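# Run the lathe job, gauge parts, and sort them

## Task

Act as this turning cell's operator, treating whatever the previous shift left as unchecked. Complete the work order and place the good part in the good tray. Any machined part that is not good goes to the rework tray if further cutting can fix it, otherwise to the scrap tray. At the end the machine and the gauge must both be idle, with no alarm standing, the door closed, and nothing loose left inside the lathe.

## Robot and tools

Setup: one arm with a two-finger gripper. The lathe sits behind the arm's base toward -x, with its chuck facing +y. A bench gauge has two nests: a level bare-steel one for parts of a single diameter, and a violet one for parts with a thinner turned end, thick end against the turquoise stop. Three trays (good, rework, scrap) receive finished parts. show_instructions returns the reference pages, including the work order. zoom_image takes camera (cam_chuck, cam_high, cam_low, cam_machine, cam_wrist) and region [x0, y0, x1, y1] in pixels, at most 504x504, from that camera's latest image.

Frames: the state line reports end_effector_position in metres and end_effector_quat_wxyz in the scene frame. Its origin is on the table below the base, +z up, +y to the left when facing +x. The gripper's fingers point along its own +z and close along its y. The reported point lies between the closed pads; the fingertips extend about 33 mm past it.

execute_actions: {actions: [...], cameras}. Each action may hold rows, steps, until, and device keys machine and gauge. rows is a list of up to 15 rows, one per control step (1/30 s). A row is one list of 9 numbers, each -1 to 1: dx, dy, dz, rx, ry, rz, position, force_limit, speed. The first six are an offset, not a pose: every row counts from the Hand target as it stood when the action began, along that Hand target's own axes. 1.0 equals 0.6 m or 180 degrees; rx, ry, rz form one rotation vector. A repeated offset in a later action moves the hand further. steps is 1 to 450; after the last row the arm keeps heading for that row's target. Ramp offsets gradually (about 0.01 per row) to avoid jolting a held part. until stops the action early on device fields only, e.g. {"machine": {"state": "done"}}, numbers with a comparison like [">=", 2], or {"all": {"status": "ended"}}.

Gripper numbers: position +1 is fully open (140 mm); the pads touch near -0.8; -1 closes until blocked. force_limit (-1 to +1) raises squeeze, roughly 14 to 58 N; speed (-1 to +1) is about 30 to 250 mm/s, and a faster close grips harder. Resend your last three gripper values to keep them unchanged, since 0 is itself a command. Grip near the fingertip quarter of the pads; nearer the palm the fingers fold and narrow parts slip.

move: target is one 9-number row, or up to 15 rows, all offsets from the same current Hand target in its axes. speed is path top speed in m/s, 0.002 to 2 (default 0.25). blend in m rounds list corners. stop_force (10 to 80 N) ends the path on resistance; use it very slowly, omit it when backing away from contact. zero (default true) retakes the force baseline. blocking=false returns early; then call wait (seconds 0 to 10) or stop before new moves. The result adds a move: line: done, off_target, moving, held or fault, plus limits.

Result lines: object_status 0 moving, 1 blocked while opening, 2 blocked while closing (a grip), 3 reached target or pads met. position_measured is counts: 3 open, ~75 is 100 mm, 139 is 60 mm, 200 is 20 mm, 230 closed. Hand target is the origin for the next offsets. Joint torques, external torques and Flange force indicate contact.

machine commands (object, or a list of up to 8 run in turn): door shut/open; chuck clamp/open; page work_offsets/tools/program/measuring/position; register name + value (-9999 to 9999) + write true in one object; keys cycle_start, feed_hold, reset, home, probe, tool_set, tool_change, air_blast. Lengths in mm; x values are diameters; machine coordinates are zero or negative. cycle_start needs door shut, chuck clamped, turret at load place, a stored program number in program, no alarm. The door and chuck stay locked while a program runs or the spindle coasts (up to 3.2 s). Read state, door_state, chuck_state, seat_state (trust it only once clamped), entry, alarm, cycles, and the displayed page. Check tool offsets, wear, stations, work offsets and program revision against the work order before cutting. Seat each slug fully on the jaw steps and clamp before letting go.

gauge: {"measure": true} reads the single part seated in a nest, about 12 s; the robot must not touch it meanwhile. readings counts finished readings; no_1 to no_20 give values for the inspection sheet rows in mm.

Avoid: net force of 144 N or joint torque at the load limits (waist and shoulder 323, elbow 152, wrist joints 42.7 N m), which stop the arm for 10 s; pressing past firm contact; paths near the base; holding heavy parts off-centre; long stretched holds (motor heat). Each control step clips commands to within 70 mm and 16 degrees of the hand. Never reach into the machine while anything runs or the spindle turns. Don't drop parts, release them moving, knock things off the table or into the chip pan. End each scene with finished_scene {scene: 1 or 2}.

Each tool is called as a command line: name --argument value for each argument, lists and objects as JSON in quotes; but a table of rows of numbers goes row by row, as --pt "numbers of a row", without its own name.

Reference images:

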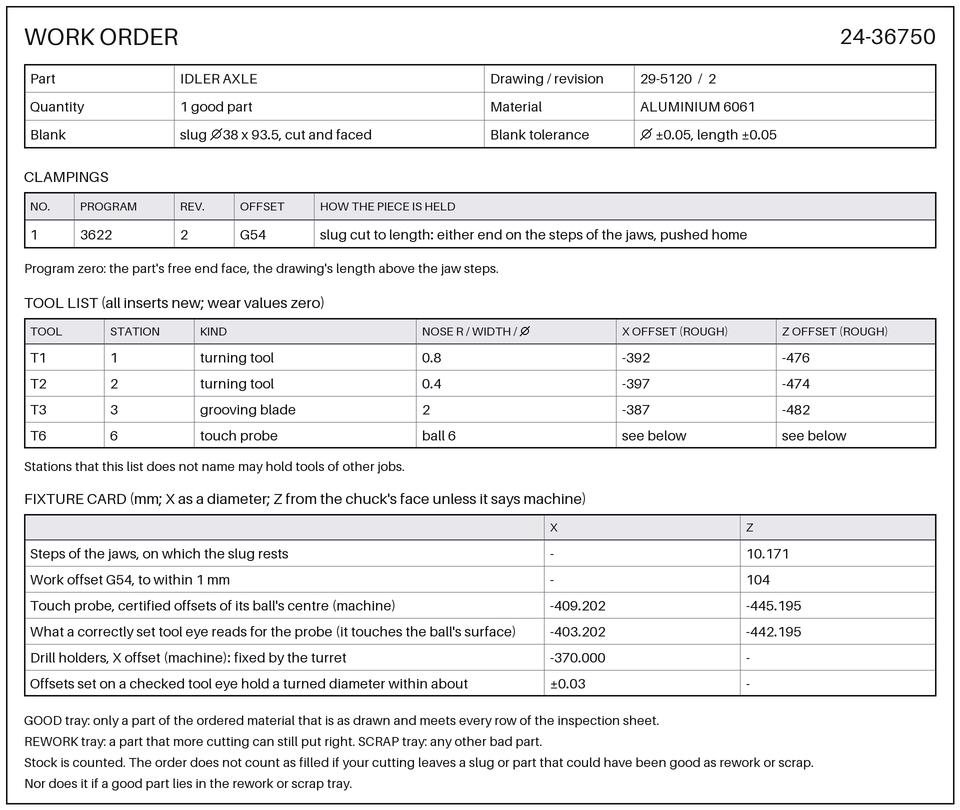

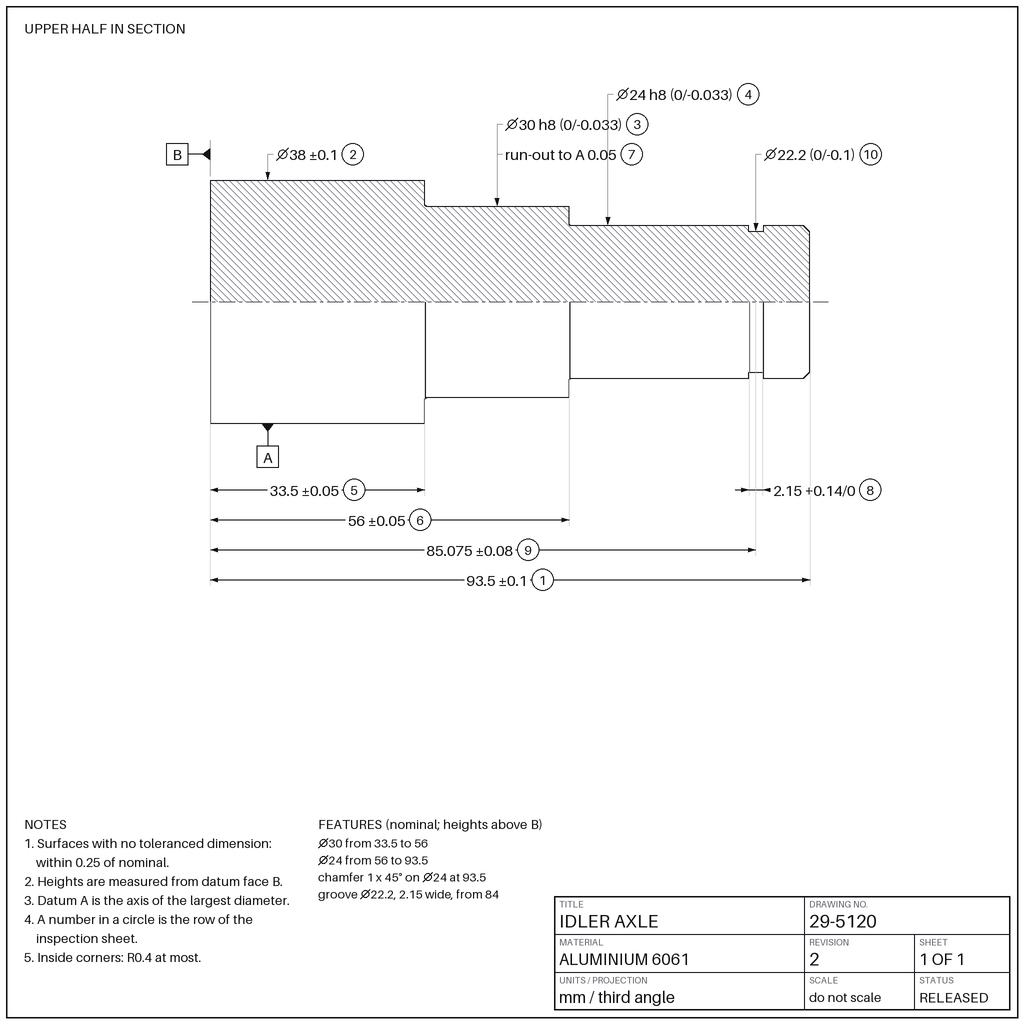

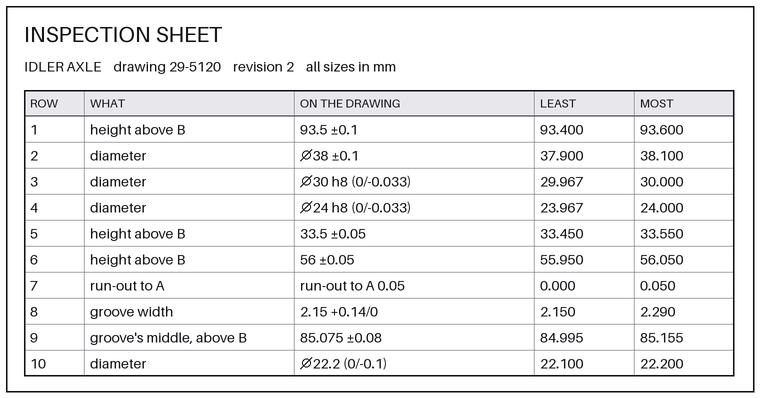

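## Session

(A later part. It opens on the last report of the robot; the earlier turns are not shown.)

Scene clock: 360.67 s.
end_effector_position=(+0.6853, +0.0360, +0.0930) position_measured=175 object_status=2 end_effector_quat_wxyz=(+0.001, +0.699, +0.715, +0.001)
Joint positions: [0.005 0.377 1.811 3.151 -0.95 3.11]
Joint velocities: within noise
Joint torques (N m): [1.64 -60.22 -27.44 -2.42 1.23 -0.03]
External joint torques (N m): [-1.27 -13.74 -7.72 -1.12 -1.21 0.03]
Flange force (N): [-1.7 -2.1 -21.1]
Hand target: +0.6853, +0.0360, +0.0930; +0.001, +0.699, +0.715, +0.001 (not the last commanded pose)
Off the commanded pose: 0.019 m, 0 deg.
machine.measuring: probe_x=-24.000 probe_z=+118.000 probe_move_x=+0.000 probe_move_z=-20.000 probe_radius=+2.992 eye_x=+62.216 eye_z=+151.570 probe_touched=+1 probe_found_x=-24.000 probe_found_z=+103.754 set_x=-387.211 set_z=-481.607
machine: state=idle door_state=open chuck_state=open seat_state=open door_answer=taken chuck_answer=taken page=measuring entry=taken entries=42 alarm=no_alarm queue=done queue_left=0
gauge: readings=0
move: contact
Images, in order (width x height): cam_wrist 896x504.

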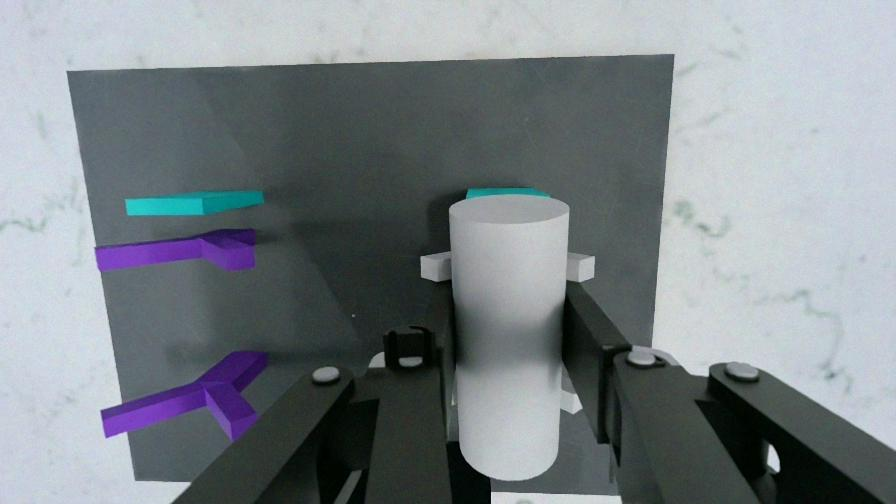

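move --pt "0 0 -0.015 0 0 0 -1 0 -1" --pt "-0.0117 0 -0.015 0 0 0 -1 0 -1" --speed 0.03 --cameras '["cam_wrist"]'

move --target '[0,0,0.05,0,0,0,-1,0,-1]' --speed 0.006 --stop_force 10 --cameras '["cam_wrist"]'

Scene clock: 364.77 s.
end_effector_position=(+0.6855, +0.0290, +0.1020) position_measured=175 object_status=2 end_effector_quat_wxyz=(+0.001, +0.699, +0.715, +0.001)
Joint positions: [-0.006 0.368 1.804 3.151 -0.966 3.1]
Joint velocities: within noise
Joint torques (N m): [-2.32 -75.54 -35.31 -3.46 0 0.14]
External joint torques (N m): [2.56 2.42 -0.13 -0.11 0.01 -0.13]
Flange force (N): [3.6 3.7 2.2]
Hand target: +0.6854, +0.0289, +0.1020; +0.001, +0.699, +0.715, +0.001
Off the commanded pose: 0.000 m, 0 deg.
machine.measuring: probe_x=-24.000 probe_z=+118.000 probe_move_x=+0.000 probe_move_z=-20.000 probe_radius=+2.992 eye_x=+62.216 eye_z=+151.570 probe_touched=+1 probe_found_x=-24.000 probe_found_z=+103.754 set_x=-387.211 set_z=-481.607
machine: state=idle door_state=open chuck_state=open seat_state=open door_answer=taken chuck_answer=taken page=measuring entry=taken entries=42 alarm=no_alarm queue=done queue_left=0
gauge: readings=0
move: done
Images, in order (width x height): cam_wrist 896x504.

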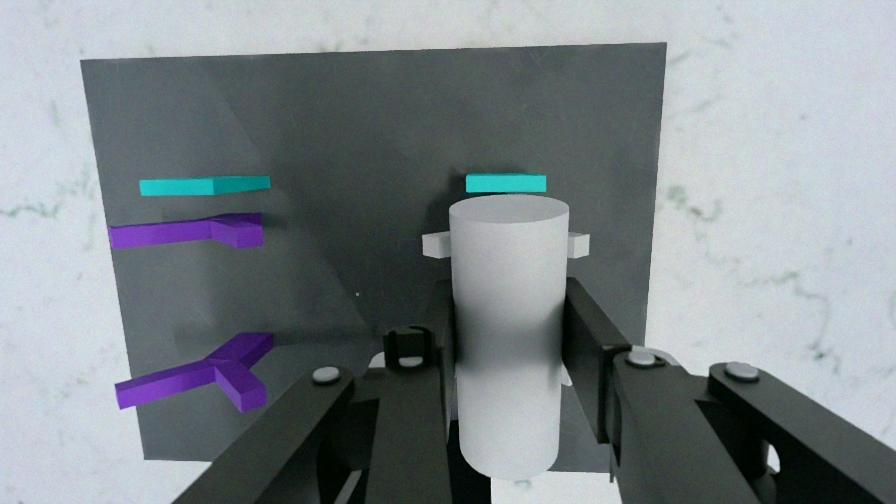

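Scene clock: 367.90 s.
end_effector_position=(+0.6855, +0.0290, +0.0868) position_measured=175 object_status=2 end_effector_quat_wxyz=(+0.001, +0.699, +0.715, +0.001)
Joint positions: [-0.005 0.383 1.816 3.151 -0.94 3.1]
Joint velocities: within noise
Joint torques (N m): [-4.48 -62.4 -32.85 -4.67 4.29 -0.5]
External joint torques (N m): [4.85 -11.54 -1.98 1.17 -4.27 0.5]
Flange force (N): [7.8 -8.2 -20.0]
Hand target: +0.6855, +0.0289, +0.0868; +0.001, +0.699, +0.715, +0.001 (not the last commanded pose)
Off the commanded pose: 0.015 m, 0 deg.
machine.measuring: probe_x=-24.000 probe_z=+118.000 probe_move_x=+0.000 probe_move_z=-20.000 probe_radius=+2.992 eye_x=+62.216 eye_z=+151.570 probe_touched=+1 probe_found_x=-24.000 probe_found_z=+103.754 set_x=-387.211 set_z=-481.607
machine: state=idle door_state=open chuck_state=open seat_state=open door_answer=taken chuck_answer=taken page=measuring entry=taken entries=42 alarm=no_alarm queue=done queue_left=0
gauge: readings=0
move: contact
Images, in order (width x height): cam_wrist 896x504.

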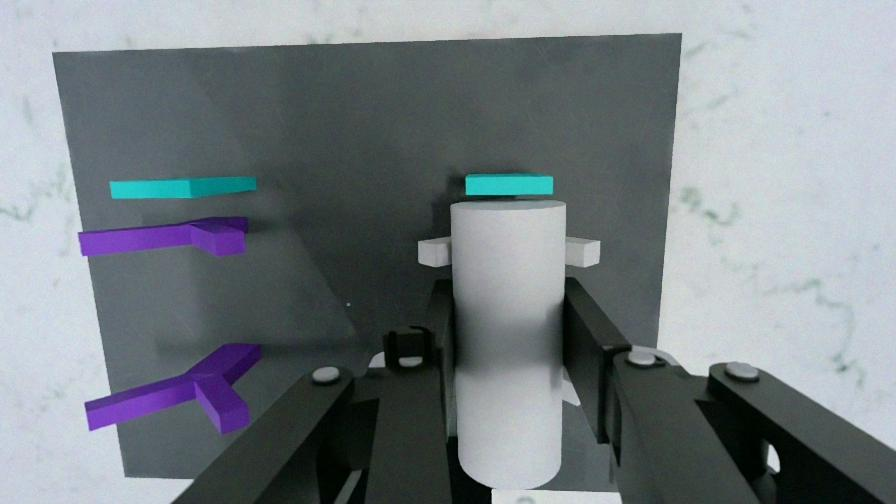

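move --target '[0,0,-0.001,0,0,0,-1,0,-1]' --speed 0.01 --cameras '[]'

move --target '[0.025,0,0,0,0,0,-1,0,-1]' --speed 0.005 --stop_force 10 --cameras '["cam_wrist"]'

Scene clock: 369.80 s.
end_effector_position=(+0.6855, +0.0289, +0.0874) position_measured=175 object_status=2 end_effector_quat_wxyz=(+0.001, +0.699, +0.715, +0.001)
Joint positions: [-0.005 0.382 1.815 3.151 -0.941 3.1]
Joint velocities: within noise
Joint torques (N m): [-1.25 -75.8 -35.11 -3.34 0.22 -0.02]
External joint torques (N m): [1.64 1.46 0.12 -0.18 -0.2 0.02]
Flange force (N): [2.4 1.9 1.2]
Hand target: +0.6855, +0.0289, +0.0874; +0.001, +0.699, +0.715, +0.001
Off the commanded pose: 0.000 m, 0 deg.
machine.measuring: probe_x=-24.000 probe_z=+118.000 probe_move_x=+0.000 probe_move_z=-20.000 probe_radius=+2.992 eye_x=+62.216 eye_z=+151.570 probe_touched=+1 probe_found_x=-24.000 probe_found_z=+103.754 set_x=-387.211 set_z=-481.607
machine: state=idle door_state=open chuck_state=open seat_state=open door_answer=taken chuck_answer=taken page=measuring entry=taken entries=42 alarm=no_alarm queue=done queue_left=0
gauge: readings=0
move: done
No camera images: "cameras" was empty.

Scene clock: 370.90 s.
end_effector_position=(+0.6854, +0.0314, +0.0875) position_measured=175 object_status=2 end_effector_quat_wxyz=(+0.001, +0.699, +0.715, +0.001)
Joint positions: [-0.002 0.382 1.815 3.151 -0.941 3.104]
Joint velocities: within noise
Joint torques (N m): [6.83 -74.63 -35.04 0.35 0.53 -0.11]
External joint torques (N m): [-6.68 0.77 0.21 -3.86 -0.52 0.12]
Flange force (N): [-9.6 0.7 -0.1]
Hand target: +0.6854, +0.0314, +0.0875; +0.001, +0.699, +0.715, +0.001 (not the last commanded pose)
Off the commanded pose: 0.013 m, 0 deg.
machine.measuring: probe_x=-24.000 probe_z=+118.000 probe_move_x=+0.000 probe_move_z=-20.000 probe_radius=+2.992 eye_x=+62.216 eye_z=+151.570 probe_touched=+1 probe_found_x=-24.000 probe_found_z=+103.754 set_x=-387.211 set_z=-481.607
machine: state=idle door_state=open chuck_state=open seat_state=open door_answer=taken chuck_answer=taken page=measuring entry=taken entries=42 alarm=no_alarm queue=done queue_left=0
gauge: readings=0
move: contact
Images, in order (width x height): cam_wrist 896x504.

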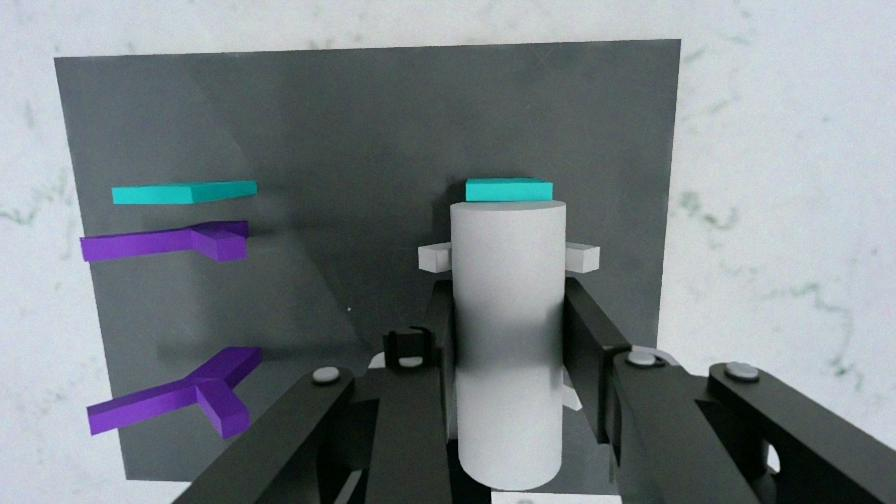

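move --target '[0,0,0,0,0,0,-0.05,0,-1]' --speed 0.02 --cameras '["cam_wrist"]'

execute_actions --actions '[{"gauge":{"measure":true},"steps":400,"until":{"gauge":{"state":"idle"}}}]' --cameras '["cam_wrist"]'

Scene clock: 373.00 s.
end_effector_position=(+0.6854, +0.0314, +0.0875) position_measured=135 object_status=0 end_effector_quat_wxyz=(+0.001, +0.699, +0.715, +0.001)
Joint positions: [-0.002 0.382 1.815 3.151 -0.941 3.104]
Joint velocities: within noise
Joint torques (N m): [-1.52 -74.27 -33.84 -3.33 0.07 0.02]
External joint torques (N m): [1.66 0.39 -1.01 -0.19 -0.05 -0.02]
Flange force (N): [2.5 2.7 -0.4]
Hand target: +0.6854, +0.0314, +0.0875; +0.001, +0.699, +0.715, +0.001
Off the commanded pose: 0.000 m, 0 deg.
machine.measuring: probe_x=-24.000 probe_z=+118.000 probe_move_x=+0.000 probe_move_z=-20.000 probe_radius=+2.992 eye_x=+62.216 eye_z=+151.570 probe_touched=+1 probe_found_x=-24.000 probe_found_z=+103.754 set_x=-387.211 set_z=-481.607
machine: state=idle door_state=open chuck_state=open seat_state=open door_answer=taken chuck_answer=taken page=measuring entry=taken entries=42 alarm=no_alarm queue=done queue_left=0
gauge: readings=0
move: done
Images, in order (width x height): cam_wrist 896x504.

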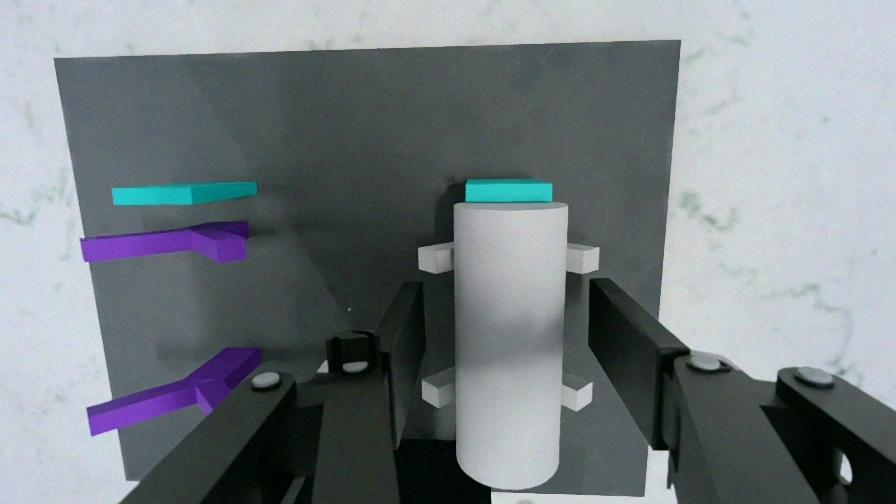

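Scene clock: 385.20 s.
end_effector_position=(+0.6854, +0.0314, +0.0875) position_measured=135 object_status=3 end_effector_quat_wxyz=(+0.001, +0.699, +0.715, +0.001)
Joint positions: [-0.002 0.382 1.815 3.151 -0.941 3.104]
Joint velocities: within noise
Joint torques (N m): [-1.33 -74.3 -33.74 -3.37 -0.02 0.01]
External joint torques (N m): [1.55 0.39 -1.12 -0.14 0.03 -0.01]
Flange force (N): [2.3 2.9 -0.4]
Hand target: +0.6854, +0.0314, +0.0875; +0.001, +0.699, +0.715, +0.001
Tool commands: gripper/position=-0.05 gripper/force_limit=+0.0 gripper/speed=-1.0
Off the commanded pose: 0.000 m, 0 deg.
machine.measuring: probe_x=-24.000 probe_z=+118.000 probe_move_x=+0.000 probe_move_z=-20.000 probe_radius=+2.992 eye_x=+62.216 eye_z=+151.570 probe_touched=+1 probe_found_x=-24.000 probe_found_z=+103.754 set_x=-387.211 set_z=-481.607
machine: state=idle door_state=open chuck_state=open seat_state=open door_answer=taken chuck_answer=taken page=measuring entry=taken entries=42 alarm=no_alarm queue=done queue_left=0
gauge: message=started readings=1 no_1=93.521 no_2=38.018 no_3=38.019 no_4=38.020 no_5=93.517 no_6=93.516 no_7=0.002 no_10=38.017
Images, in order (width x height): cam_wrist 896x504.

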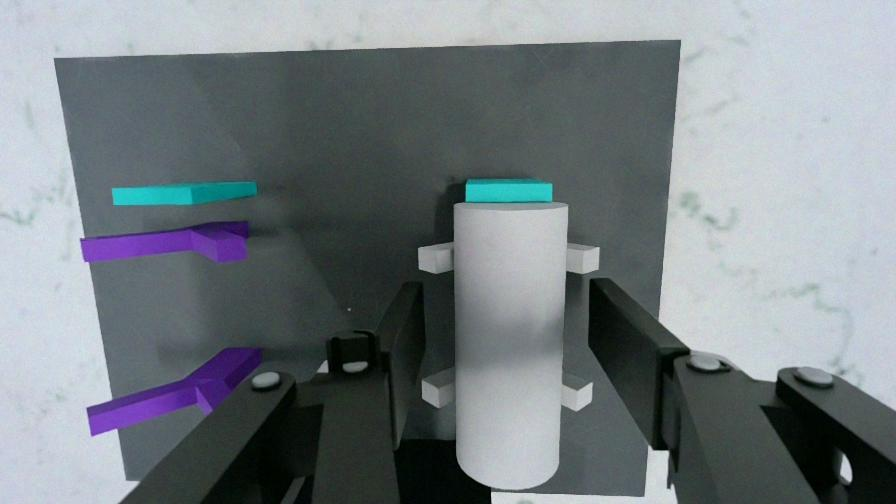

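move --target '[0,0,0,0,0,0,-1,0,-1]' --speed 0.02 --cameras '[]'

move --target '[-0.005,0,-0.2,0,0,0,-1,0,-1]' --speed 0.08 --cameras '["cam_wrist"]'

Scene clock: 387.47 s.
end_effector_position=(+0.6854, +0.0314, +0.0875) position_measured=175 object_status=0 end_effector_quat_wxyz=(+0.001, +0.699, +0.715, +0.001)
Joint positions: [-0.002 0.382 1.815 3.151 -0.941 3.104]
Joint velocities: within noise
Joint torques (N m): [-0.44 -65.88 -26.33 -3.92 -1.36 -0.7]
External joint torques (N m): [0.77 -7.47 -8.37 0.42 1.37 0.7]
Flange force (N): [2.4 6.2 -11.1]
Hand target: +0.6854, +0.0314, +0.0875; +0.001, +0.699, +0.715, +0.001
Off the commanded pose: 0.000 m, 0 deg.
machine.measuring: probe_x=-24.000 probe_z=+118.000 probe_move_x=+0.000 probe_move_z=-20.000 probe_radius=+2.992 eye_x=+62.216 eye_z=+151.570 probe_touched=+1 probe_found_x=-24.000 probe_found_z=+103.754 set_x=-387.211 set_z=-481.607
machine: state=idle door_state=open chuck_state=open seat_state=open door_answer=taken chuck_answer=taken page=measuring entry=taken entries=42 alarm=no_alarm queue=done queue_left=0
gauge: message=started readings=1 no_1=93.521 no_2=38.018 no_3=38.019 no_4=38.020 no_5=93.517 no_6=93.516 no_7=0.002 no_10=38.017
move: done
No camera images: "cameras" was empty.

Scene clock: 389.30 s.
end_effector_position=(+0.6851, +0.0284, +0.2074) position_measured=175 object_status=2 end_effector_quat_wxyz=(+0.001, +0.699, +0.715, +0.001)
Joint positions: [-0.007 0.283 1.708 3.15 -1.147 3.1]
Joint velocities: within noise
Joint torques (N m): [-1.42 -71.06 -39.55 -3.79 0.08 0.01]
External joint torques (N m): [1.8 3 0.42 -0.14 -0.07 -0.01]
Flange force (N): [2.6 3.7 2.4]
Hand target: +0.6851, +0.0284, +0.2075; +0.001, +0.699, +0.715, +0.001
Off the commanded pose: 0.000 m, 0 deg.
machine.measuring: probe_x=-24.000 probe_z=+118.000 probe_move_x=+0.000 probe_move_z=-20.000 probe_radius=+2.992 eye_x=+62.216 eye_z=+151.570 probe_touched=+1 probe_found_x=-24.000 probe_found_z=+103.754 set_x=-387.211 set_z=-481.607
machine: state=idle door_state=open chuck_state=open seat_state=open door_answer=taken chuck_answer=taken page=measuring entry=taken entries=42 alarm=no_alarm queue=done queue_left=0
gauge: message=started readings=1 no_1=93.521 no_2=38.018 no_3=38.019 no_4=38.020 no_5=93.517 no_6=93.516 no_7=0.002 no_10=38.017
move: done
Images, in order (width x height): cam_wrist 896x504.

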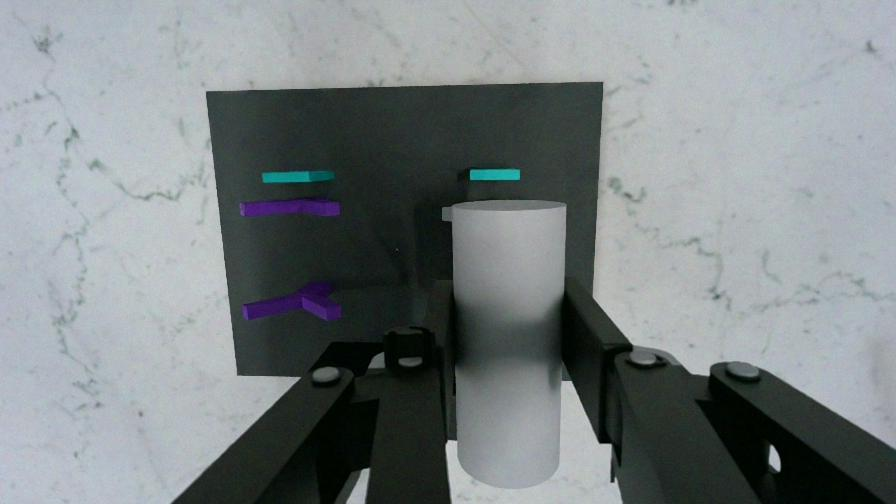

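move --pt "0.12 -0.19 -0.3 0 0 -0.5 -1 0 -1" --pt "0.295 -0.385 -0.4375 0 0 -0.98 -1 0 -1" --speed 0.3 --blend '[0.05,0]' --cameras '["cam_high"]'

Scene clock: 397.20 s.
end_effector_position=(+0.4491, +0.1999, +0.4692) position_measured=175 object_status=2 end_effector_quat_wxyz=(-0.001, +0.693, -0.721, +0.001)
Joint positions: [0.345 -0.116 1.661 3.147 -1.591 0.378]
Joint velocities: within noise
Joint torques (N m): [-2.06 -32.5 -43.11 -4.21 0.05 0]
External joint torques (N m): [1.91 2.86 0.32 -0.21 -0.04 0]
Flange force (N): [-5.5 -2.3 0.4]
Hand target: +0.4491, +0.1999, +0.4692; -0.001, +0.693, -0.721, +0.001
Off the commanded pose: 0.000 m, 0 deg.
machine.measuring: probe_x=-24.000 probe_z=+118.000 probe_move_x=+0.000 probe_move_z=-20.000 probe_radius=+2.992 eye_x=+62.216 eye_z=+151.570 probe_touched=+1 probe_found_x=-24.000 probe_found_z=+103.754 set_x=-387.211 set_z=-481.607
machine: state=idle door_state=open chuck_state=open seat_state=open door_answer=taken chuck_answer=taken page=measuring entry=taken entries=42 alarm=no_alarm queue=done queue_left=0
gauge: message=started readings=1 no_1=93.521 no_2=38.018 no_3=38.019 no_4=38.020 no_5=93.517 no_6=93.516 no_7=0.002 no_10=38.017
move: done
Images, in order (width x height): cam_high 896x504.

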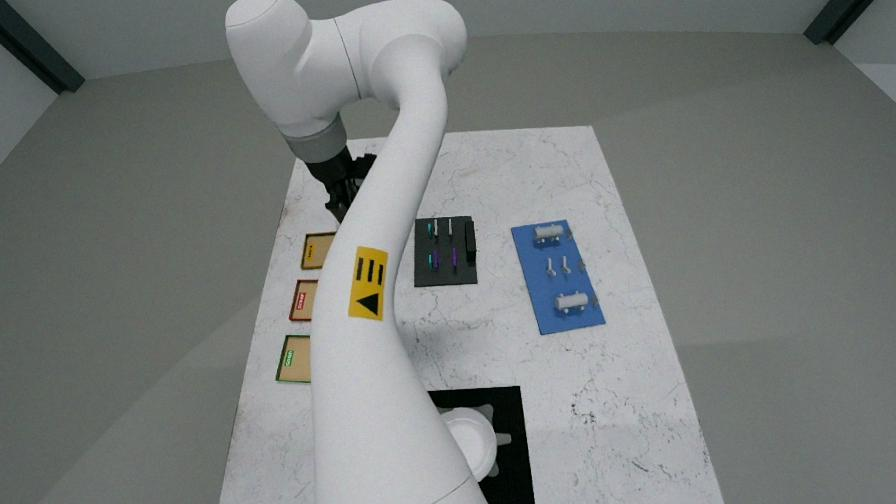

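move --target '[-0.548,0.6875,-0.05,0,0,-0.35,-1,0,-1]' --speed 0.4 --cameras '[]'

Scene clock: 399.97 s.
end_effector_position=(+0.0497, +0.5445, +0.4980) position_measured=175 object_status=2 end_effector_quat_wxyz=(+0.000, +0.968, -0.252, +0.002)
Joint positions: [1.424 -0.029 1.525 3.139 -1.638 0.356]
Joint velocities: within noise
Joint torques (N m): [-1.81 -41.49 -43.55 -4.25 0.03 0.03]
External joint torques (N m): [1.49 2.44 0.85 -0.2 -0.02 -0.03]
Flange force (N): [-3.6 -1.4 1.3]
Hand target: +0.0497, +0.5446, +0.4979; +0.000, +0.968, -0.252, +0.002
Off the commanded pose: 0.000 m, 0 deg.
machine.measuring: probe_x=-24.000 probe_z=+118.000 probe_move_x=+0.000 probe_move_z=-20.000 probe_radius=+2.992 eye_x=+62.216 eye_z=+151.570 probe_touched=+1 probe_found_x=-24.000 probe_found_z=+103.754 set_x=-387.211 set_z=-481.607
machine: state=idle door_state=open chuck_state=open seat_state=open door_answer=taken chuck_answer=taken page=measuring entry=taken entries=42 alarm=no_alarm queue=done queue_left=0
gauge: message=started readings=1 no_1=93.521 no_2=38.018 no_3=38.019 no_4=38.020 no_5=93.517 no_6=93.516 no_7=0.002 no_10=38.017
move: done
No camera images: "cameras" was empty.

move --target '[-0.1825,0.521,0.053,0,0,-0.362,-1,0,-1]' --speed 0.35 --cameras '["cam_machine"]'

Scene clock: 402.97 s.
end_effector_position=(-0.1984, +0.3253, +0.4654) position_measured=175 object_status=2 end_effector_quat_wxyz=(+0.000, +0.951, +0.308, +0.002)
Joint positions: [2.044 -0.299 1.808 3.135 -1.628 -0.161]
Joint velocities: within noise
Joint torques (N m): [-1.04 -14.02 -43.06 -4.37 0.04 0.02]
External joint torques (N m): [0.87 2.58 0.27 -0.11 -0.02 -0.02]
Flange force (N): [-2.0 -4.3 0.2]
Hand target: -0.1984, +0.3253, +0.4654; +0.001, +0.951, +0.308, +0.002
Off the commanded pose: 0.000 m, 0 deg.
machine.measuring: probe_x=-24.000 probe_z=+118.000 probe_move_x=+0.000 probe_move_z=-20.000 probe_radius=+2.992 eye_x=+62.216 eye_z=+151.570 probe_touched=+1 probe_found_x=-24.000 probe_found_z=+103.754 set_x=-387.211 set_z=-481.607
machine: state=idle door_state=open chuck_state=open seat_state=open door_answer=taken chuck_answer=taken page=measuring entry=taken entries=42 alarm=no_alarm queue=done queue_left=0
gauge: message=started readings=1 no_1=93.521 no_2=38.018 no_3=38.019 no_4=38.020 no_5=93.517 no_6=93.516 no_7=0.002 no_10=38.017
move: done
Images, in order (width x height): cam_machine 896x504.

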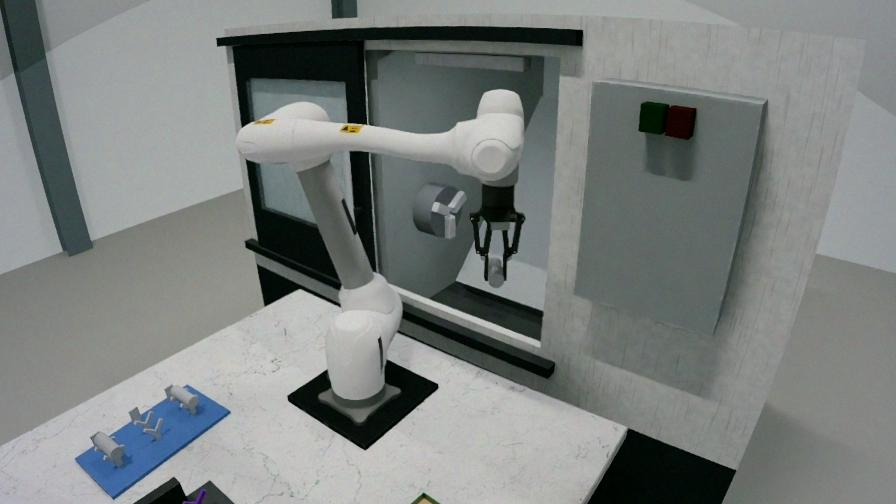

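move --target '[-0.667,0.1525,0,0,0,-0.301,-1,0,-1]' --speed 0.3 --cameras '[]'

Scene clock: 406.33 s.
end_effector_position=(-0.4688, +0.0164, +0.4645) position_measured=175 object_status=2 end_effector_quat_wxyz=(+0.001, +0.707, +0.708, +0.001)
Joint positions: [3.052 -0.146 1.697 3.134 -1.592 -0.098]
Joint velocities: within noise
Joint torques (N m): [-2.17 -31.74 -43.25 -4.38 -0.02 0.02]
External joint torques (N m): [1.98 4.04 0.47 -0.12 0 -0.02]
Flange force (N): [-4.0 -6.4 0.7]
Hand target: -0.4689, +0.0164, +0.4645; +0.001, +0.706, +0.708, +0.001
Off the commanded pose: 0.000 m, 0 deg.
machine.measuring: probe_x=-24.000 probe_z=+118.000 probe_move_x=+0.000 probe_move_z=-20.000 probe_radius=+2.992 eye_x=+62.216 eye_z=+151.570 probe_touched=+1 probe_found_x=-24.000 probe_found_z=+103.754 set_x=-387.211 set_z=-481.607
machine: state=idle door_state=open chuck_state=open seat_state=open door_answer=taken chuck_answer=taken page=measuring entry=taken entries=42 alarm=no_alarm queue=done queue_left=0
gauge: message=started readings=1 no_1=93.521 no_2=38.018 no_3=38.019 no_4=38.020 no_5=93.517 no_6=93.516 no_7=0.002 no_10=38.017
move: done
No camera images: "cameras" was empty.

move --pt "-0.294 -0.527 0 0 0 0 -1 0 -1" --pt "-0.294 -0.527 0.243 0 0 0 -1 0 -1" --speed 0.2 --cameras '["cam_chuck","cam_wrist"]'

zoom_image --camera "cam_chuck" --region '[250, 0, 750, 400]'

Scene clock: 410.10 s.
end_effector_position=(-0.7843, -0.1606, +0.3178) position_measured=175 object_status=2 end_effector_quat_wxyz=(+0.001, +0.706, +0.708, +0.001)
Joint positions: [3.313 0.416 1.319 3.135 -1.411 0.164]
Joint velocities: within noise
Joint torques (N m): [-1.99 -87.58 -42.59 -4.3 0.12 0.03]
External joint torques (N m): [1.67 1.68 0.19 -0.14 -0.17 -0.03]
Flange force (N): [-2.5 -2.0 0.4]
Hand target: -0.7843, -0.1606, +0.3177; +0.001, +0.706, +0.708, +0.001
Off the commanded pose: 0.000 m, 0 deg.
machine.measuring: probe_x=-24.000 probe_z=+118.000 probe_move_x=+0.000 probe_move_z=-20.000 probe_radius=+2.992 eye_x=+62.216 eye_z=+151.570 probe_touched=+1 probe_found_x=-24.000 probe_found_z=+103.754 set_x=-387.211 set_z=-481.607
machine: state=idle door_state=open chuck_state=open seat_state=open door_answer=taken chuck_answer=taken page=measuring entry=taken entries=42 alarm=no_alarm queue=done queue_left=0
gauge: message=started readings=1 no_1=93.521 no_2=38.018 no_3=38.019 no_4=38.020 no_5=93.517 no_6=93.516 no_7=0.002 no_10=38.017
move: done
Images, in order (width x height): cam_chuck 896x504, cam_wrist 896x504.

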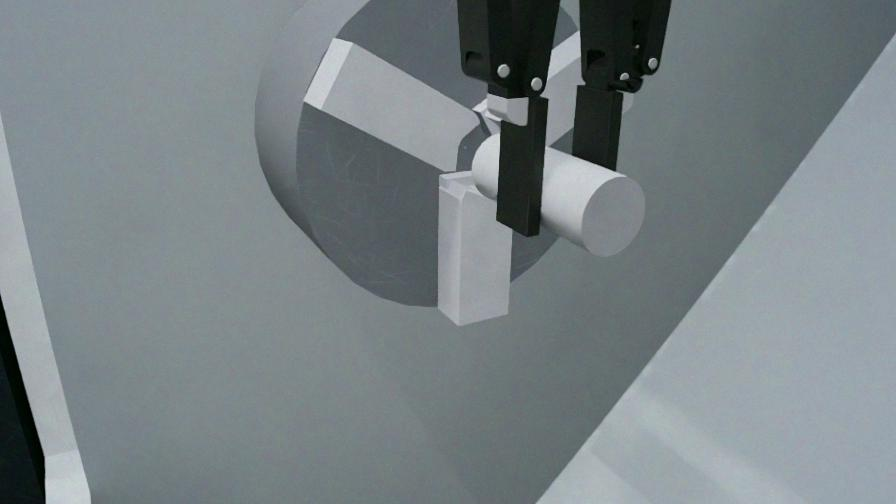

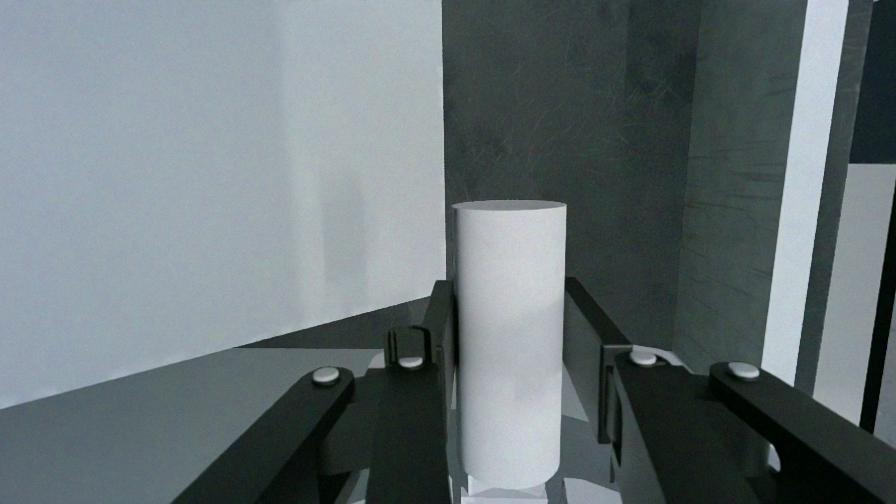

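Scaled by 1.008 from the camera's 896x504 image, which has a finer 1280x720 frame.

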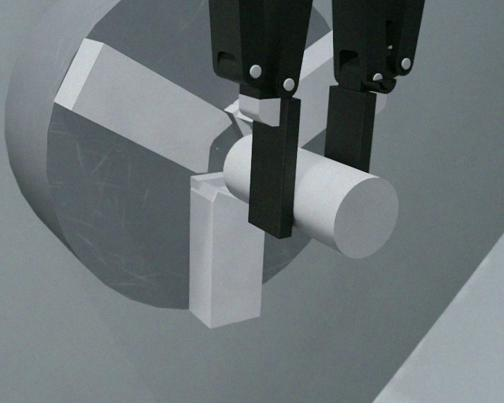

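move --target '[0,-0.0012,-0.002,0,0,0,-1,0,-1]' --speed 0.02 --cameras '[]'

move --target '[-0.07,0,0,0,0,0,-1,0,-1]' --speed 0.008 --stop_force 18 --cameras '["cam_chuck"]'

Scene clock: 411.57 s.
end_effector_position=(-0.7850, -0.1606, +0.3189) position_measured=175 object_status=2 end_effector_quat_wxyz=(+0.001, +0.707, +0.708, +0.001)
Joint positions: [3.313 0.416 1.316 3.135 -1.414 0.164]
Joint velocities: within noise
Joint torques (N m): [-2.28 -88.03 -42.24 -4.3 -0.02 0.01]
External joint torques (N m): [2.29 2.1 -0.07 -0.11 -0.03 -0.01]
Flange force (N): [-3.6 -3.1 0.4]
Hand target: -0.7850, -0.1606, +0.3189; +0.001, +0.706, +0.708, +0.001
Off the commanded pose: 0.000 m, 0 deg.
machine.measuring: probe_x=-24.000 probe_z=+118.000 probe_move_x=+0.000 probe_move_z=-20.000 probe_radius=+2.992 eye_x=+62.216 eye_z=+151.570 probe_touched=+1 probe_found_x=-24.000 probe_found_z=+103.754 set_x=-387.211 set_z=-481.607
machine: state=idle door_state=open chuck_state=open seat_state=open door_answer=taken chuck_answer=taken page=measuring entry=taken entries=42 alarm=no_alarm queue=done queue_left=0
gauge: message=started readings=1 no_1=93.521 no_2=38.018 no_3=38.019 no_4=38.020 no_5=93.517 no_6=93.516 no_7=0.002 no_10=38.017
move: done
No camera images: "cameras" was empty.

Scene clock: 416.30 s.
end_effector_position=(-0.7849, -0.1914, +0.3189) position_measured=175 object_status=2 end_effector_quat_wxyz=(+0.001, +0.707, +0.708, +0.001)
Joint positions: [3.35 0.428 1.299 3.135 -1.419 0.201]
Joint velocities: within noise
Joint torques (N m): [16.86 -87.76 -47.3 4.11 3.84 -0.2]
External joint torques (N m): [-17.39 1.71 5.22 -8.52 -3.88 0.2]
Flange force (N): [22.5 2.4 1.5]
Hand target: -0.7849, -0.1914, +0.3189; +0.001, +0.707, +0.708, +0.001 (not the last commanded pose)
Off the commanded pose: 0.011 m, 0 deg.
machine.measuring: probe_x=-24.000 probe_z=+118.000 probe_move_x=+0.000 probe_move_z=-20.000 probe_radius=+2.992 eye_x=+62.216 eye_z=+151.570 probe_touched=+1 probe_found_x=-24.000 probe_found_z=+103.754 set_x=-387.211 set_z=-481.607
machine: state=idle door_state=open chuck_state=open seat_state=open door_answer=taken chuck_answer=taken page=measuring entry=taken entries=42 alarm=no_alarm queue=done queue_left=0
gauge: message=started readings=1 no_1=93.521 no_2=38.018 no_3=38.019 no_4=38.020 no_5=93.517 no_6=93.516 no_7=0.002 no_10=38.017
move: contact
Images, in order (width x height): cam_chuck 896x504.

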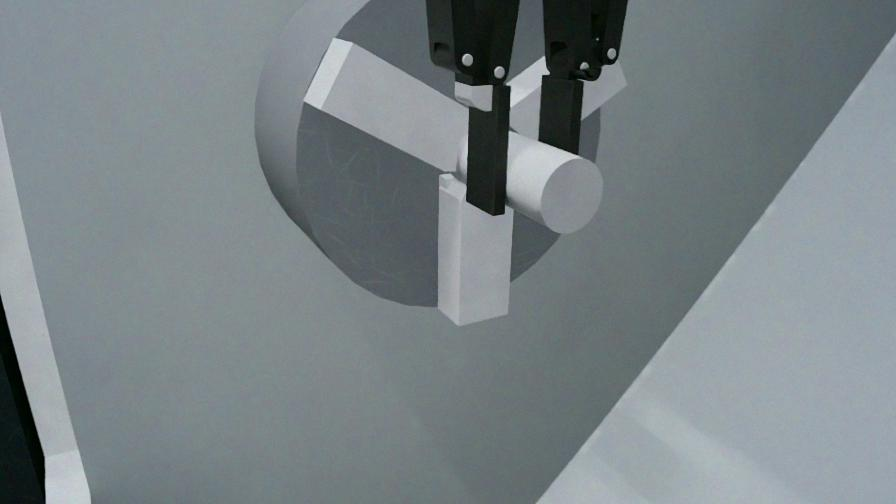

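execute_actions --actions '[{"machine":{"chuck":"clamp"},"steps":80}]' --cameras '["cam_chuck"]'

Scene clock: 419.60 s.
end_effector_position=(-0.7849, -0.1914, +0.3189) position_measured=175 object_status=2 end_effector_quat_wxyz=(+0.001, +0.707, +0.708, +0.001)
Joint positions: [3.35 0.428 1.299 3.135 -1.419 0.201]
Joint velocities: within noise
Joint torques (N m): [9.68 -56.89 -28.94 0.57 5.98 -1.1]
External joint torques (N m): [-10.1 -29.59 -13.26 -4.99 -6.03 1.1]
Flange force (N): [14.1 9.7 -36.7]
Hand target: -0.7849, -0.1914, +0.3189; +0.001, +0.707, +0.708, +0.001 (not the last commanded pose)
Tool commands: gripper/position=-1.0 gripper/force_limit=+0.0 gripper/speed=-1.0
Off the commanded pose: 0.011 m, 0 deg.
machine.measuring: probe_x=-24.000 probe_z=+118.000 probe_move_x=+0.000 probe_move_z=-20.000 probe_radius=+2.992 eye_x=+62.216 eye_z=+151.570 probe_touched=+1 probe_found_x=-24.000 probe_found_z=+103.754 set_x=-387.211 set_z=-481.607
machine: state=idle door_state=open chuck_state=clamped seat_state=home door_answer=taken chuck_answer=taken page=measuring entry=taken entries=42 alarm=no_alarm queue=done queue_left=0
gauge: message=started readings=1 no_1=93.521 no_2=38.018 no_3=38.019 no_4=38.020 no_5=93.517 no_6=93.516 no_7=0.002 no_10=38.017
Images, in order (width x height): cam_chuck 896x504.

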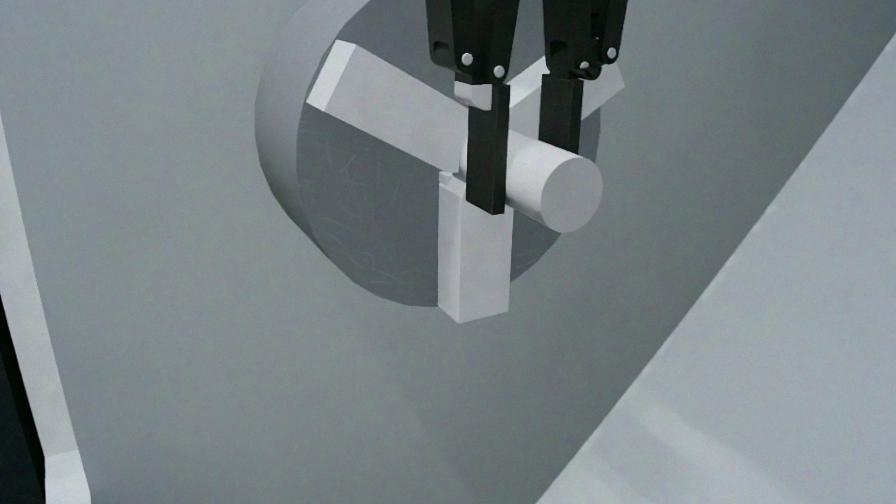

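move --pt "0 0 0 0 0 0 -0.05 0 -1" --pt "0.003 0 -0.24 0 0 0 -0.05 0 -1" --pt "0.35 0.527 -0.245 0 0 0 -0.05 0 -1" --speed '[0.1,0.25,0.25]' --cameras '["cam_chuck"]'

Scene clock: 423.87 s.
end_effector_position=(-0.4696, +0.0191, +0.4670) position_measured=135 object_status=3 end_effector_quat_wxyz=(+0.001, +0.707, +0.708, +0.001)
Joint positions: [3.047 -0.144 1.692 3.134 -1.597 -0.103]
Joint velocities: within noise
Joint torques (N m): [-2.23 -30.4 -41.36 -4.18 0 0.17]
External joint torques (N m): [2.06 2.8 -1.4 -0.3 -0.01 -0.17]
Flange force (N): [-3.8 -6.9 -2.7]
Hand target: -0.4695, +0.0191, +0.4670; +0.001, +0.707, +0.708, +0.001
Off the commanded pose: 0.000 m, 0 deg.
machine.measuring: probe_x=-24.000 probe_z=+118.000 probe_move_x=+0.000 probe_move_z=-20.000 probe_radius=+2.992 eye_x=+62.216 eye_z=+151.570 probe_touched=+1 probe_found_x=-24.000 probe_found_z=+103.754 set_x=-387.211 set_z=-481.607
machine: state=idle door_state=open chuck_state=clamped seat_state=home door_answer=taken chuck_answer=taken page=measuring entry=taken entries=42 alarm=no_alarm queue=done queue_left=0
gauge: message=started readings=1 no_1=93.521 no_2=38.018 no_3=38.019 no_4=38.020 no_5=93.517 no_6=93.516 no_7=0.002 no_10=38.017
move: done
Images, in order (width x height): cam_chuck 896x504.

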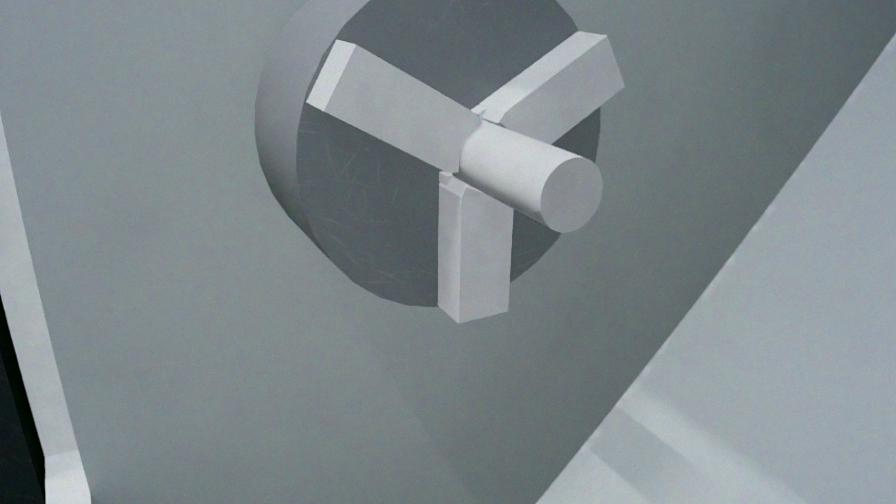

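Exit to A and shut door, then probe the face.

move --target '[0.5092,0.4517,0,0,0,0.3,-0.05,0,-1]' --speed 0.3 --cameras '[]'

execute_actions --actions '[{"machine":[{"door":"shut"},{"register":"probe_x","value":12,"write":true},{"register":"probe_z","value":118,"write":true},{"register":"probe_move_x","value":0,"write":true},{"register":"probe_move_z","value":-20,"write":true},{"probe":true}],"steps":450,"until":{"machine":{"queue":["!=","running"]}}}]' --cameras '[]'

Scene clock: 426.63 s.
end_effector_position=(-0.1990, +0.3250, +0.4681) position_measured=135 object_status=3 end_effector_quat_wxyz=(+0.000, +0.951, +0.310, +0.002)
Joint positions: [2.046 -0.299 1.803 3.135 -1.632 -0.162]
Joint velocities: within noise
Joint torques (N m): [-2.38 -13.55 -41.25 -4.37 0.06 -0.01]
External joint torques (N m): [2.28 2.27 -1.48 -0.1 -0.03 0.01]
Flange force (N): [-5.6 -6.4 -3.1]
Hand target: -0.1990, +0.3250, +0.4681; +0.000, +0.951, +0.310, +0.002
Off the commanded pose: 0.000 m, 0 deg.
machine.measuring: probe_x=-24.000 probe_z=+118.000 probe_move_x=+0.000 probe_move_z=-20.000 probe_radius=+2.992 eye_x=+62.216 eye_z=+151.570 probe_touched=+1 probe_found_x=-24.000 probe_found_z=+103.754 set_x=-387.211 set_z=-481.607
machine: state=idle door_state=open chuck_state=clamped seat_state=home door_answer=taken chuck_answer=taken page=measuring entry=taken entries=42 alarm=no_alarm queue=done queue_left=0
gauge: message=started readings=1 no_1=93.521 no_2=38.018 no_3=38.019 no_4=38.020 no_5=93.517 no_6=93.516 no_7=0.002 no_10=38.017
move: done
No camera images: "cameras" was empty.

Scene clock: 436.37 s.
end_effector_position=(-0.1990, +0.3250, +0.4681) position_measured=135 object_status=3 end_effector_quat_wxyz=(+0.000, +0.951, +0.310, +0.002)
Joint positions: [2.046 -0.299 1.803 3.135 -1.633 -0.162]
Joint velocities: within noise
Joint torques (N m): [-2.08 -13.29 -41.49 -4.36 0.04 0.08]
External joint torques (N m): [1.91 1.77 -1.31 -0.11 -0.02 -0.08]
Flange force (N): [-4.5 -5.2 -2.7]
Hand target: -0.1990, +0.3250, +0.4681; +0.000, +0.951, +0.310, +0.002
Tool commands: gripper/position=-0.05 gripper/force_limit=+0.0 gripper/speed=-1.0
Off the commanded pose: 0.000 m, 0 deg.
machine.measuring: probe_x=+12.000 probe_z=+118.000 probe_move_x=+0.000 probe_move_z=-20.000 probe_radius=+2.992 eye_x=+62.216 eye_z=+151.570 probe_touched=+1 probe_found_x=+12.000 probe_found_z=+103.715 set_x=-387.211 set_z=-481.607
machine: state=idle door_state=shut chuck_state=clamped seat_state=home door_answer=taken chuck_answer=taken page=measuring entry=taken entries=47 alarm=no_alarm queue=done queue_left=0
gauge: message=started readings=1 no_1=93.521 no_2=38.018 no_3=38.019 no_4=38.020 no_5=93.517 no_6=93.516 no_7=0.002 no_10=38.017
No camera images: "cameras" was empty.

execute_actions --actions '[{"machine":[{"register":"probe_x","value":-24,"write":true},{"probe":true},{"register":"g54_z","value":103.694,"write":true},{"page":"program","register":"tool_call","value":2,"write":true},{"home":true},{"cycle_start":true}],"steps":450,"until":{"machine":{"queue":["!=","running"]}}}]' --cameras '[]'

execute_actions --actions '[{"steps":450,"until":{"machine":{"queue":["!=","running"]}}}]' --cameras '[]'

Scene clock: 452.37 s.
end_effector_position=(-0.1990, +0.3250, +0.4681) position_measured=135 object_status=3 end_effector_quat_wxyz=(+0.000, +0.951, +0.310, +0.002)
Joint positions: [2.046 -0.299 1.803 3.135 -1.633 -0.162]
Joint velocities: within noise
Joint torques (N m): [-2.17 -12.94 -41.52 -4.32 0.07 0.08]
External joint torques (N m): [2.04 1.5 -1.28 -0.17 -0.05 -0.09]
Flange force (N): [-4.8 -4.7 -2.7]
Hand target: -0.1990, +0.3250, +0.4681; +0.000, +0.951, +0.310, +0.002
Tool commands: gripper/position=-0.05 gripper/force_limit=+0.0 gripper/speed=-1.0
Off the commanded pose: 0.000 m, 0 deg.
machine.program: program=+3622 tool_call=+2 tool_in_place=+1 program_revision=+2 program_offset=+54 load_peak=+0 stored1_number=+8623 stored1_revision=+5 stored2_number=+3622 stored2_revision=+2 stored3_number=+7881 stored3_revision=+6 stored4_number=+0 stored4_revision=+0 cycles=+0
machine: state=running door_state=shut chuck_state=clamped seat_state=home door_answer=taken chuck_answer=taken page=program entry=taken entries=53 alarm=no_alarm queue=running queue_left=0
gauge: message=started readings=1 no_1=93.521 no_2=38.018 no_3=38.019 no_4=38.020 no_5=93.517 no_6=93.516 no_7=0.002 no_10=38.017
No camera images: "cameras" was empty.

Scene clock: 467.57 s.
end_effector_position=(-0.1990, +0.3250, +0.4681) position_measured=135 object_status=3 end_effector_quat_wxyz=(+0.000, +0.951, +0.310, +0.002)
Joint positions: [2.046 -0.299 1.803 3.135 -1.633 -0.162]
Joint velocities: within noise
Joint torques (N m): [-2.12 -13.55 -41.5 -4.29 0.07 0.01]
External joint torques (N m): [1.97 2.09 -1.33 -0.19 -0.04 -0.01]
Flange force (N): [-4.8 -5.8 -2.8]
Hand target: -0.1990, +0.3250, +0.4681; +0.000, +0.951, +0.310, +0.002
Tool commands: gripper/position=-0.05 gripper/force_limit=+0.0 gripper/speed=-1.0
Off the commanded pose: 0.000 m, 0 deg.
machine.program: program=+3622 tool_call=+2 tool_in_place=+1 program_revision=+2 program_offset=+54 load_peak=+9 stored1_number=+8623 stored1_revision=+5 stored2_number=+3622 stored2_revision=+2 stored3_number=+7881 stored3_revision=+6 stored4_number=+0 stored4_revision=+0 cycles=+0
machine: state=running door_state=shut chuck_state=clamped seat_state=home door_answer=taken chuck_answer=taken page=program entry=taken entries=53 alarm=no_alarm queue=running queue_left=0
gauge: message=started readings=1 no_1=93.521 no_2=38.018 no_3=38.019 no_4=38.020 no_5=93.517 no_6=93.516 no_7=0.002 no_10=38.017
No camera images: "cameras" was empty.


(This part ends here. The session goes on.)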